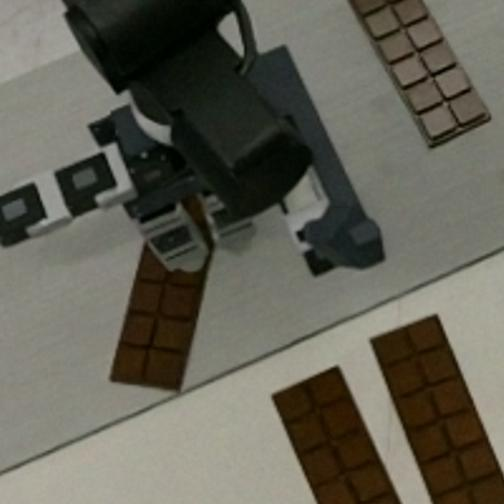

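>>> execute_actions(
  actions=[
    [[0,0,0,0,0,0,-0.045,0.84,0.576,0.696,0.045,0.84,0.576,0.696,0,0.137,-0.9,-0.8,0.714,0.678,0.226,0.168,0.2,-0.6,-0.03,0.11,0.005,0,0,0,-0.045,0.84,0.576,0.696,0.045,0.84,0.576,0.696,0,0.137,-0.9,-0.8,0.714,0.678,0.226,0.168,0.2,-0.6]],
    [[0,0,0,0,0,0,-0.045,0.84,0.576,0.696,0.045,0.84,0.576,0.696,0,0.137,-0.9,-0.8,0.714,0.678,0.226,0.168,0.2,-0.6,0,0,-0.038,0,0,0,-0.045,0.84,0.576,0.696,0.045,0.84,0.576,0.696,0,0.137,-0.9,-0.8,0.714,0.678,0.226,0.168,0.2,-0.6]],
  ],
  cameras=["cam_high"],
)

>>> zoom_image(
  camera="cam_high",
  region=[110, 220, 250, 360],
)

Scene clock: 295.87 s.
left_arm: end_effector_position=(+0.5992, -0.2417, +0.2200) hand_goal=(-0.044, +0.840, +0.576, +0.696, +0.046, +0.840, +0.576, +0.696, +0.000, +0.138, -0.900, -0.800, +0.714, +0.678, +0.226, +0.168) hand_measured=(-0.046, +0.836, +0.578, +0.698, +0.046, +0.836, +0.578, +0.698, +0.000, +0.142, -0.890, -0.788, +0.712, +0.678, +0.222, +0.168) hand_current_ma=(-2, -6, +2, +4, +0, -6, +2, +4, +0, +9, +23, +28, -2, -1, -10, +0) hand_state=(goal, goal, goal, goal, goal, goal, goal, goal, goal, goal, goal, goal, goal, goal, goal, goal) hand_current_limit=0.20 hand_speed=-0.60 end_effector_quat_wxyz=(+0.000, +0.713, +0.701, -0.001) | right_arm: end_effector_position=(+0.4692, +0.1603, +0.1643) hand_goal=(-0.044, +0.840, +0.576, +0.696, +0.046, +0.840, +0.576, +0.696, +0.000, +0.138, -0.900, -0.800, +0.714, +0.678, +0.226, +0.168) hand_measured=(-0.044, +0.838, +0.578, +0.698, +0.048, +0.838, +0.578, +0.698, +0.000, +0.146, -0.890, -0.788, +0.714, +0.678, +0.220, +0.168) hand_current_ma=(+0, -2, +1, +2, +1, -3, +1, +3, +0, +11, +15, +21, +0, -1, -10, +0) hand_state=(goal, goal, goal, goal, goal, goal, goal, goal, goal, goal, goal, goal, goal, goal, goal, goal) hand_current_limit=0.20 hand_speed=-0.60 end_effector_quat_wxyz=(-0.003, +0.700, +0.714, -0.005)
Joint positions: left_arm=[-0.472 1.862 1.846 -1.556 0.002 -0.455] | right_arm=[0.441 1.49 1.224 -1.317 -0.002 0.42]
Joint torques (N m): left_arm=[0.26 -15.03 7.84 0.59 -0.07 0.12] | right_arm=[-0.44 -11.11 8.01 0.99 0.26 0.11]
Heat: left arm: hottest elbow 43 °C; right arm: hottest elbow 45 °C.
Hand target: left_arm +0.6001, -0.2490, +0.2196; +0.005, +0.721, +0.693, +0.000 | right_arm +0.4739, +0.1571, +0.1651; +0.000, +0.706, +0.708, +0.000
Off the commanded pose: left_arm 0.007 m, 1 deg | right_arm 0.006 m, 1 deg.
Step readings (end_effector_position of left_arm | right_arm):
0: (+0.5992, -0.2417, +0.2200) | (+0.4923, +0.0882, +0.1804)
1: (+0.5992, -0.2417, +0.2200) | (+0.4922, +0.0886, +0.1804)
2: (+0.5992, -0.2417, +0.2200) | (+0.4913, +0.0925, +0.1804)
4: (+0.5992, -0.2417, +0.2200) | (+0.4885, +0.1017, +0.1805)
8: (+0.5992, -0.2417, +0.2200) | (+0.4765, +0.1410, +0.1803)
15: (+0.5992, -0.2417, +0.2200) | (+0.4677, +0.1617, +0.1802)
16: (+0.5992, -0.2417, +0.2200) | (+0.4677, +0.1613, +0.1802)
17: (+0.5992, -0.2417, +0.2200) | (+0.4678, +0.1611, +0.1801)
19: (+0.5992, -0.2417, +0.2200) | (+0.4688, +0.1612, +0.1793)
23: (+0.5992, -0.2417, +0.2200) | (+0.4696, +0.1607, +0.1727)
30: (+0.5992, -0.2417, +0.2200) | (+0.4690, +0.1602, +0.1642)
Images, in order (width x height): cam_high 504x504.

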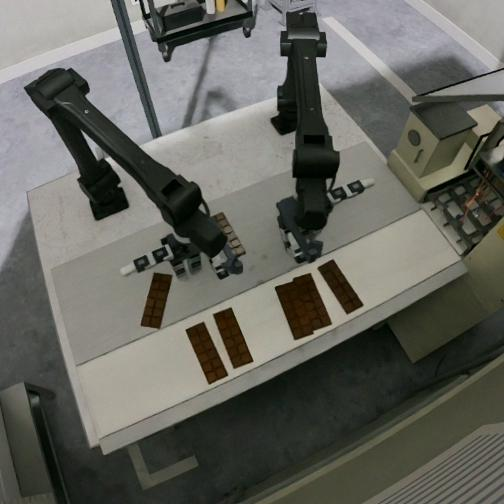

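Scaled by 3.600 from the camera's 504x504 image, which has a finer 720x720 frame.

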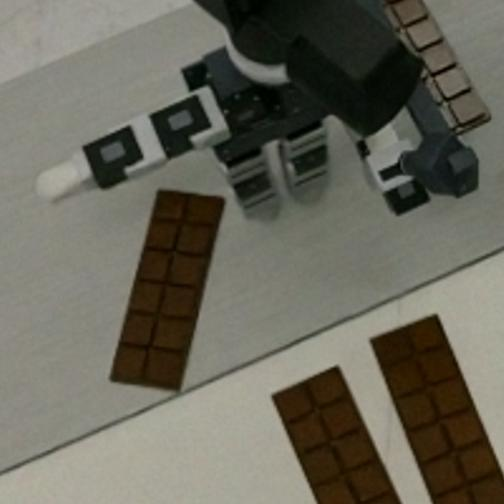

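>>> execute_actions(
  actions=[
    [[0,0,0,0,0,0,-0.045,0.84,0.576,0.696,0.045,0.84,0.576,0.696,0,0.137,-0.9,-0.8,0.714,0.678,0.226,0.168,0.2,-0.6,0,-0.09,-0.007,0,0,0,-0.045,0.84,0.576,0.696,0.045,0.84,0.576,0.696,0,0.137,-0.9,-0.8,0.714,0.678,0.226,0.168,0.2,-0.6]],
  ],
  cameras=["cam_high"],
)

>>> zoom_image(
  camera="cam_high",
  region=[110, 220, 250, 360],
)

Scene clock: 297.93 s.
left_arm: end_effector_position=(+0.5992, -0.2417, +0.2200) hand_goal=(-0.044, +0.840, +0.576, +0.696, +0.046, +0.840, +0.576, +0.696, +0.000, +0.138, -0.900, -0.800, +0.714, +0.678, +0.226, +0.168) hand_measured=(-0.046, +0.836, +0.578, +0.698, +0.046, +0.836, +0.578, +0.698, +0.000, +0.142, -0.890, -0.788, +0.712, +0.678, +0.222, +0.168) hand_current_ma=(-2, -6, +2, +4, +0, -6, +2, +4, +0, +9, +23, +28, -2, -1, -10, +0) hand_state=(goal, goal, goal, goal, goal, goal, goal, goal, goal, goal, goal, goal, goal, goal, goal, goal) hand_current_limit=0.20 hand_speed=-0.60 end_effector_quat_wxyz=(+0.000, +0.713, +0.701, -0.001) | right_arm: end_effector_position=(+0.4737, +0.1041, +0.1611) hand_goal=(-0.044, +0.840, +0.576, +0.696, +0.046, +0.840, +0.576, +0.696, +0.000, +0.138, -0.900, -0.800, +0.714, +0.678, +0.226, +0.168) hand_measured=(-0.046, +0.838, +0.578, +0.698, +0.044, +0.838, +0.576, +0.696, +0.000, +0.146, -0.890, -0.788, +0.714, +0.678, +0.220, +0.168) hand_current_ma=(-2, -2, +1, +2, -1, -3, +0, +1, +0, +12, +15, +21, +0, -1, -10, +0) hand_state=(goal, goal, goal, goal, goal, goal, goal, goal, goal, goal, goal, goal, goal, goal, goal, goal) hand_current_limit=0.20 hand_speed=-0.60 end_effector_quat_wxyz=(-0.002, +0.709, +0.705, -0.003)
Joint positions: left_arm=[-0.472 1.862 1.846 -1.556 0.002 -0.455] | right_arm=[0.317 1.45 1.171 -1.298 -0.002 0.322]
Joint torques (N m): left_arm=[0.21 -15.03 7.86 0.58 -0.07 0.12] | right_arm=[0.03 -10.93 7.31 0.81 0.22 -0.12]
Heat: left arm: hottest elbow 43 °C; right arm: hottest elbow 45 °C.
Hand target: left_arm +0.6001, -0.2490, +0.2196; +0.005, +0.721, +0.693, +0.000 | right_arm +0.4739, +0.1032, +0.1607; +0.000, +0.706, +0.708, +0.000
Off the commanded pose: left_arm 0.007 m, 1 deg | right_arm 0.001 m, 1 deg.
Step readings (end_effector_position of left_arm | right_arm):
0: (+0.5992, -0.2417, +0.2200) | (+0.4692, +0.1603, +0.1643)
1: (+0.5992, -0.2417, +0.2200) | (+0.4690, +0.1600, +0.1640)
2: (+0.5992, -0.2417, +0.2200) | (+0.4698, +0.1564, +0.1629)
4: (+0.5992, -0.2417, +0.2200) | (+0.4693, +0.1490, +0.1600)
8: (+0.5992, -0.2417, +0.2200) | (+0.4706, +0.1190, +0.1608)
15: (+0.5992, -0.2417, +0.2200) | (+0.4733, +0.1031, +0.1610)
Images, in order (width x height): cam_high 504x504.

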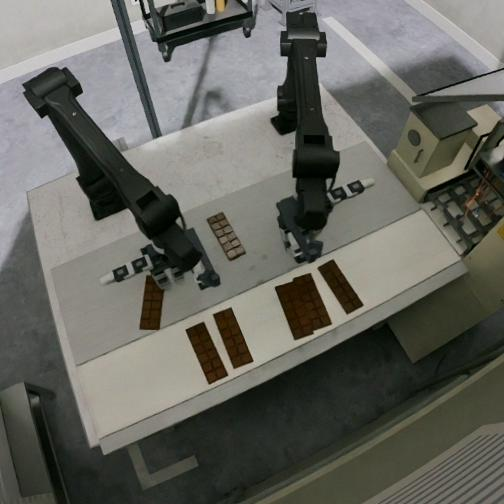

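Scaled by 3.600 from the camera's 504x504 image, which has a finer 720x720 frame.

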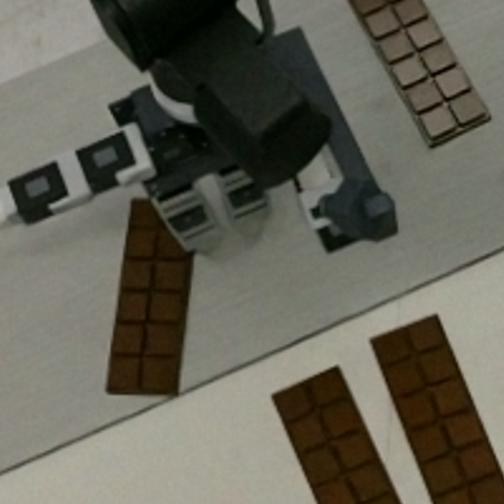

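>>> execute_actions(
  actions=[
    [[0,0,0,0,0,0,-0.045,0.84,0.576,0.696,0.045,0.84,0.576,0.696,0,0.137,-0.9,-0.8,0.714,0.678,0.226,0.168,0.2,-0.6,-0.01,-0.12,0,0,0,0,-0.045,0.84,0.576,0.696,0.045,0.84,0.576,0.696,0,0.137,-0.9,-0.8,0.714,0.678,0.226,0.168,0.2,-0.6]],
  ],
  cameras=["cam_high"],
)

>>> zoom_image(
  camera="cam_high",
  region=[90, 220, 230, 360],
)

Scene clock: 299.53 s.
left_arm: end_effector_position=(+0.5992, -0.2417, +0.2200) hand_goal=(-0.044, +0.840, +0.576, +0.696, +0.046, +0.840, +0.576, +0.696, +0.000, +0.138, -0.900, -0.800, +0.714, +0.678, +0.226, +0.168) hand_measured=(-0.046, +0.836, +0.578, +0.698, +0.046, +0.836, +0.578, +0.698, +0.000, +0.142, -0.890, -0.788, +0.712, +0.678, +0.222, +0.168) hand_current_ma=(-2, -6, +2, +4, +0, -6, +2, +4, +0, +9, +23, +28, -2, -1, -10, +0) hand_state=(goal, goal, goal, goal, goal, goal, goal, goal, goal, goal, goal, goal, goal, goal, goal, goal) hand_current_limit=0.20 hand_speed=-0.60 end_effector_quat_wxyz=(+0.000, +0.713, +0.701, -0.001) | right_arm: end_effector_position=(+0.4678, +0.0315, +0.1606) hand_goal=(-0.044, +0.840, +0.576, +0.696, +0.046, +0.840, +0.576, +0.696, +0.000, +0.138, -0.900, -0.800, +0.714, +0.678, +0.226, +0.168) hand_measured=(-0.046, +0.840, +0.578, +0.698, +0.046, +0.840, +0.578, +0.696, +0.000, +0.146, -0.890, -0.788, +0.714, +0.678, +0.220, +0.168) hand_current_ma=(-2, -1, +1, +2, +0, +0, +1, +1, +0, +12, +15, +21, +0, -1, -10, +0) hand_state=(goal, goal, goal, goal, goal, goal, goal, goal, goal, goal, goal, goal, goal, goal, goal, goal) hand_current_limit=0.20 hand_speed=-0.60 end_effector_quat_wxyz=(-0.002, +0.709, +0.705, -0.001)
Joint positions: left_arm=[-0.472 1.862 1.846 -1.556 0.002 -0.455] | right_arm=[0.143 1.392 1.109 -1.292 -0.001 0.149]
Joint torques (N m): left_arm=[0.26 -14.97 7.84 0.59 -0.07 0.12] | right_arm=[-0.09 -9.93 7.47 0.75 0.21 -0.12]
Heat: left arm: hottest elbow 43 °C; right arm: hottest elbow 45 °C.
Hand target: left_arm +0.6001, -0.2490, +0.2196; +0.005, +0.721, +0.693, +0.000 | right_arm +0.4679, +0.0312, +0.1608; +0.000, +0.706, +0.708, +0.000
Off the commanded pose: left_arm 0.007 m, 1 deg | right_arm 0.000 m, 1 deg.
Step readings (end_effector_position of left_arm | right_arm):
0: (+0.5992, -0.2417, +0.2200) | (+0.4737, +0.1041, +0.1611)
1: (+0.5992, -0.2417, +0.2200) | (+0.4737, +0.1040, +0.1609)
2: (+0.5992, -0.2417, +0.2200) | (+0.4733, +0.1024, +0.1605)
4: (+0.5992, -0.2417, +0.2200) | (+0.4713, +0.0932, +0.1610)
8: (+0.5992, -0.2417, +0.2200) | (+0.4662, +0.0507, +0.1607)
15: (+0.5992, -0.2417, +0.2200) | (+0.4673, +0.0296, +0.1606)
Images, in order (width x height): cam_high 504x504.

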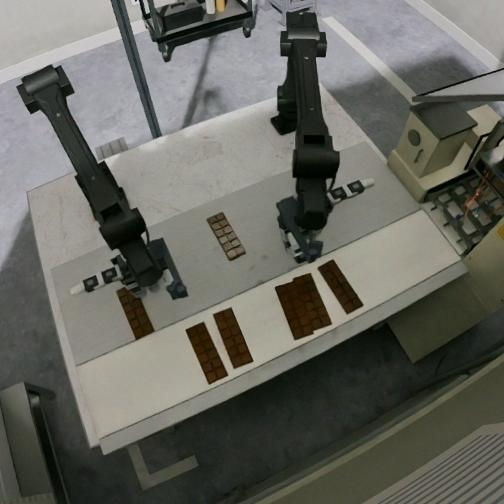

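Scaled by 3.600 from the camera's 504x504 image, which has a finer 720x720 frame.

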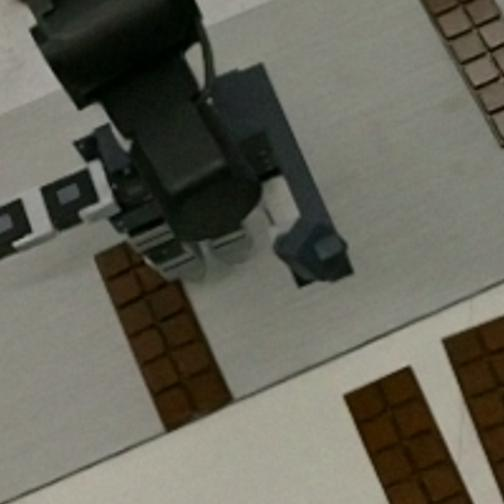

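>>> execute_actions(
  actions=[
    [[0,0,0,0,0,0,-0.045,0.84,0.576,0.696,0.045,0.84,0.576,0.696,0,0.137,-0.9,-0.8,0.714,0.678,0.226,0.168,0.2,-0.6,0,0.04,0,0,0,0,-0.045,0.84,0.576,0.696,0.045,0.84,0.576,0.696,0,0.137,-0.9,-0.8,0.714,0.678,0.226,0.168,0.2,-0.6],[0,0,0,0,0,0,-0.045,0.84,0.576,0.696,0.045,0.84,0.576,0.696,0,0.137,-0.9,-0.8,0.714,0.678,0.226,0.168,0.2,-0.6,0,0.04,0,0,0,0,-0.045,0.84,0.576,0.696,0.045,0.84,0.576,0.696,0,0.137,-0.9,-0.8,0.714,0.678,0.226,0.168,0.2,-0.6],[0,0,0,0,0,0,-0.045,0.84,0.576,0.696,0.045,0.84,0.576,0.696,0,0.137,-0.9,-0.8,0.714,0.678,0.226,0.168,0.2,-0.6,0,0.04,0,0,0,0,-0.045,0.84,0.576,0.696,0.045,0.84,0.576,0.696,0,0.137,-0.9,-0.8,0.714,0.678,0.226,0.168,0.2,-0.6],[0,0,0,0,0,0,-0.045,0.84,0.576,0.696,0.045,0.84,0.576,0.696,0,0.137,-0.9,-0.8,0.714,0.678,0.226,0.168,0.2,-0.6,0,0.04,0,0,0,0,-0.045,0.84,0.576,0.696,0.045,0.84,0.576,0.696,0,0.137,-0.9,-0.8,0.714,0.678,0.226,0.168,0.2,-0.6],[0,0,0,0,0,0,-0.045,0.84,0.576,0.696,0.045,0.84,0.576,0.696,0,0.137,-0.9,-0.8,0.714,0.678,0.226,0.168,0.2,-0.6,-0.15,0.04,0.005,0,0,0,-0.045,0.84,0.576,0.696,0.045,0.84,0.576,0.696,0,0.137,-0.9,-0.8,0.714,0.678,0.226,0.168,0.2,-0.6]],
    [[0,0,0,0,0,0,-0.045,0.84,0.576,0.696,0.045,0.84,0.576,0.696,0,0.137,-0.9,-0.8,0.714,0.678,0.226,0.168,0.2,-0.6,0,-0.13,-0.008,0,0,0,-0.045,0.84,0.576,0.696,0.045,0.84,0.576,0.696,0,0.137,-0.9,-0.8,0.714,0.678,0.226,0.168,0.2,-0.6]],
  ],
  cameras=["cam_high"],
)

>>> zoom_image(
  camera="cam_high",
  region=[80, 230, 220, 370],
)

Scene clock: 303.10 s.
left_arm: end_effector_position=(+0.5992, -0.2417, +0.2200) hand_goal=(-0.044, +0.840, +0.576, +0.696, +0.046, +0.840, +0.576, +0.696, +0.000, +0.138, -0.900, -0.800, +0.714, +0.678, +0.226, +0.168) hand_measured=(-0.046, +0.836, +0.578, +0.698, +0.046, +0.836, +0.578, +0.698, +0.000, +0.142, -0.890, -0.788, +0.712, +0.678, +0.222, +0.168) hand_current_ma=(-2, -6, +2, +4, +0, -6, +2, +4, +0, +9, +23, +28, -2, -1, -10, +0) hand_state=(goal, goal, goal, goal, goal, goal, goal, goal, goal, goal, goal, goal, goal, goal, goal, goal) hand_current_limit=0.20 hand_speed=-0.60 end_effector_quat_wxyz=(+0.000, +0.713, +0.701, -0.001) | right_arm: end_effector_position=(+0.3794, -0.0203, +0.1594) hand_goal=(-0.044, +0.840, +0.576, +0.696, +0.046, +0.840, +0.576, +0.696, +0.000, +0.138, -0.900, -0.800, +0.714, +0.678, +0.226, +0.168) hand_measured=(-0.044, +0.838, +0.576, +0.698, +0.040, +0.836, +0.574, +0.694, +0.000, +0.146, -0.890, -0.788, +0.714, +0.678, +0.220, +0.168) hand_current_ma=(+0, -2, +1, +2, -6, -5, -3, -2, +0, +12, +15, +21, +0, -1, -10, +0) hand_state=(goal, goal, goal, goal, goal, goal, goal, goal, goal, goal, goal, goal, goal, goal, goal, goal) hand_current_limit=0.20 hand_speed=-0.60 end_effector_quat_wxyz=(+0.003, +0.707, +0.707, +0.002)
Joint positions: left_arm=[-0.472 1.862 1.846 -1.556 0.002 -0.455] | right_arm=[0.01 1.134 0.88 -1.31 0.001 0.009]
Joint torques (N m): left_arm=[0.21 -15.03 7.84 0.59 -0.07 0.12] | right_arm=[-0.38 -5.54 7.94 0.35 0.08 -0.14]
Heat: left arm: hottest elbow 42 °C; right arm: hottest elbow 44 °C.
Hand target: left_arm +0.6001, -0.2490, +0.2196; +0.005, +0.721, +0.693, +0.000 | right_arm +0.3779, -0.0229, +0.1590; +0.000, +0.706, +0.708, +0.000
Off the commanded pose: left_arm 0.007 m, 1 deg | right_arm 0.003 m, 0 deg.
Step readings (end_effector_position of left_arm | right_arm):
0: (+0.5992, -0.2417, +0.2200) | (+0.4679, +0.0315, +0.1606)
1: (+0.5992, -0.2417, +0.2200) | (+0.4679, +0.0315, +0.1606)
2: (+0.5992, -0.2417, +0.2200) | (+0.4678, +0.0321, +0.1606)
4: (+0.5992, -0.2417, +0.2200) | (+0.4674, +0.0357, +0.1607)
8: (+0.5992, -0.2417, +0.2200) | (+0.4491, +0.0430, +0.1607)
15: (+0.5992, -0.2417, +0.2200) | (+0.3857, +0.0531, +0.1609)
16: (+0.5992, -0.2417, +0.2200) | (+0.3838, +0.0535, +0.1609)
17: (+0.5992, -0.2417, +0.2200) | (+0.3827, +0.0520, +0.1603)
19: (+0.5992, -0.2417, +0.2200) | (+0.3810, +0.0372, +0.1580)
23: (+0.5992, -0.2417, +0.2200) | (+0.3785, -0.0094, +0.1597)
30: (+0.5992, -0.2417, +0.2200) | (+0.3786, -0.0224, +0.1594)
Images, in order (width x height): cam_high 504x504.

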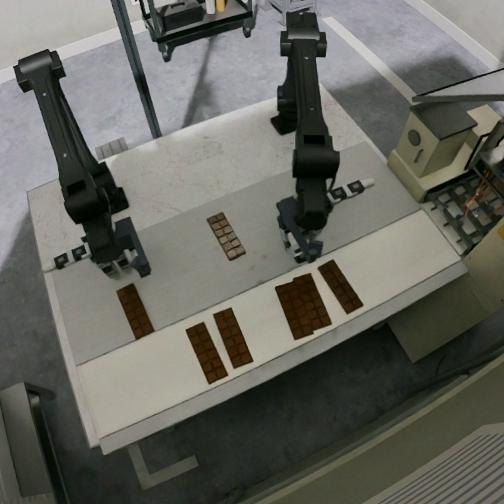

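Scaled by 3.600 from the camera's 504x504 image, which has a finer 720x720 frame.

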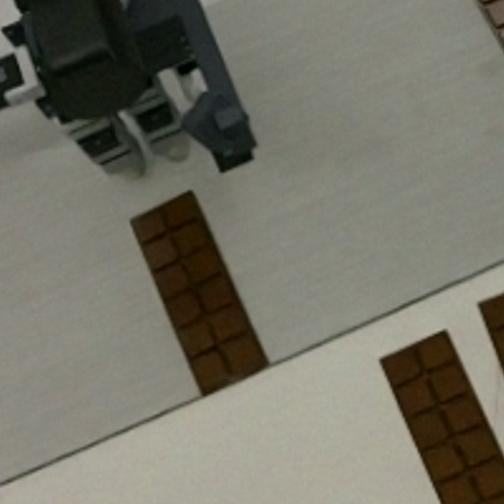

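>>> execute_actions(
  actions=[
    [[0,0,0,0,0,0,-0.045,0.84,0.576,0.696,0.045,0.84,0.576,0.696,0,0.137,-0.9,-0.8,0.714,0.678,0.226,0.168,0.2,-0.6,0.09,-0.008,0.03,0,0,0,-0.045,0.84,0.576,0.696,0.045,0.84,0.576,0.696,0,0.137,-0.9,-0.8,0.714,0.678,0.226,0.168,0.2,-0.6]],
    [[0,0,0,0,0,0,-0.045,0.84,0.576,0.696,0.045,0.84,0.576,0.696,0,0.137,-0.9,-0.8,0.714,0.678,0.226,0.168,0.2,-0.6,0.06,0,0.005,0,0,0,-0.045,0.84,0.576,0.696,0.045,0.84,0.576,0.696,0,0.137,-0.9,-0.8,0.714,0.678,0.226,0.168,0.2,-0.6]],
  ],
  cameras=["cam_high"],
)

>>> zoom_image(
  camera="cam_high",
  region=[90, 250, 230, 390],
)

Scene clock: 307.73 s.
left_arm: end_effector_position=(+0.5992, -0.2417, +0.2200) hand_goal=(-0.044, +0.840, +0.576, +0.696, +0.046, +0.840, +0.576, +0.696, +0.000, +0.138, -0.900, -0.800, +0.714, +0.678, +0.226, +0.168) hand_measured=(-0.046, +0.836, +0.578, +0.698, +0.046, +0.836, +0.578, +0.698, +0.000, +0.142, -0.890, -0.788, +0.712, +0.678, +0.222, +0.168) hand_current_ma=(-2, -6, +2, +4, +0, -6, +2, +4, +0, +9, +23, +28, -2, -1, -10, +0) hand_state=(goal, goal, goal, goal, goal, goal, goal, goal, goal, goal, goal, goal, goal, goal, goal, goal) hand_current_limit=0.20 hand_speed=-0.60 end_effector_quat_wxyz=(+0.000, +0.713, +0.701, -0.001) | right_arm: end_effector_position=(+0.4477, -0.0242, +0.1602) hand_goal=(-0.044, +0.840, +0.576, +0.696, +0.046, +0.840, +0.576, +0.696, +0.000, +0.138, -0.900, -0.800, +0.714, +0.678, +0.226, +0.168) hand_measured=(-0.046, +0.846, +0.580, +0.698, +0.042, +0.846, +0.582, +0.700, +0.000, +0.146, -0.890, -0.788, +0.714, +0.678, +0.220, +0.168) hand_current_ma=(-2, +7, +4, +3, -3, +10, +7, +4, +0, +12, +15, +21, +0, -1, -10, +0) hand_state=(goal, goal, goal, goal, goal, goal, goal, goal, goal, goal, goal, goal, goal, goal, goal, goal) hand_current_limit=0.20 hand_speed=-0.60 end_effector_quat_wxyz=(-0.016, +0.706, +0.707, -0.016)
Joint positions: left_arm=[-0.472 1.862 1.846 -1.556 0.002 -0.455] | right_arm=[-0.003 1.352 1.077 -1.34 0 -0.005]
Joint torques (N m): left_arm=[0.26 -15.03 7.84 0.59 -0.07 0.11] | right_arm=[-0.56 -8.18 11.93 0.44 0.12 -0.13]
Heat: left arm: hottest elbow 42 °C; right arm: hottest elbow 44 °C.
Hand target: left_arm +0.6001, -0.2490, +0.2196; +0.005, +0.721, +0.693, +0.000 | right_arm +0.4678, -0.0276, +0.1799; +0.000, +0.706, +0.708, +0.000
Off the commanded pose: left_arm 0.007 m, 1 deg | right_arm 0.028 m, 3 deg.
Step readings (end_effector_position of left_arm | right_arm):
0: (+0.5992, -0.2417, +0.2200) | (+0.3794, -0.0203, +0.1594)
1: (+0.5992, -0.2417, +0.2200) | (+0.3794, -0.0203, +0.1594)
2: (+0.5992, -0.2417, +0.2200) | (+0.3798, -0.0206, +0.1585)
4: (+0.5992, -0.2417, +0.2200) | (+0.3847, -0.0216, +0.1582)
8: (+0.5992, -0.2417, +0.2200) | (+0.4034, -0.0239, +0.1543)
15: (+0.5992, -0.2417, +0.2200) | (+0.4096, -0.0243, +0.1539)
16: (+0.5992, -0.2417, +0.2200) | (+0.4103, -0.0242, +0.1546)
17: (+0.5992, -0.2417, +0.2200) | (+0.4124, -0.0242, +0.1556)
19: (+0.5992, -0.2417, +0.2200) | (+0.4209, -0.0242, +0.1581)
23: (+0.5992, -0.2417, +0.2200) | (+0.4419, -0.0242, +0.1600)
30: (+0.5992, -0.2417, +0.2200) | (+0.4477, -0.0242, +0.1602)
Images, in order (width x height): cam_high 504x504.

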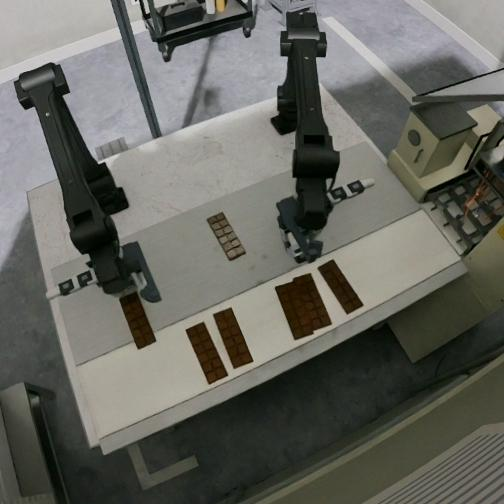

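Scaled by 3.600 from the camera's 504x504 image, which has a finer 720x720 frame.

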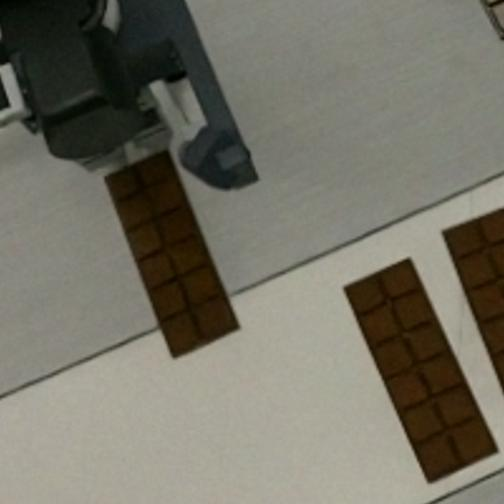

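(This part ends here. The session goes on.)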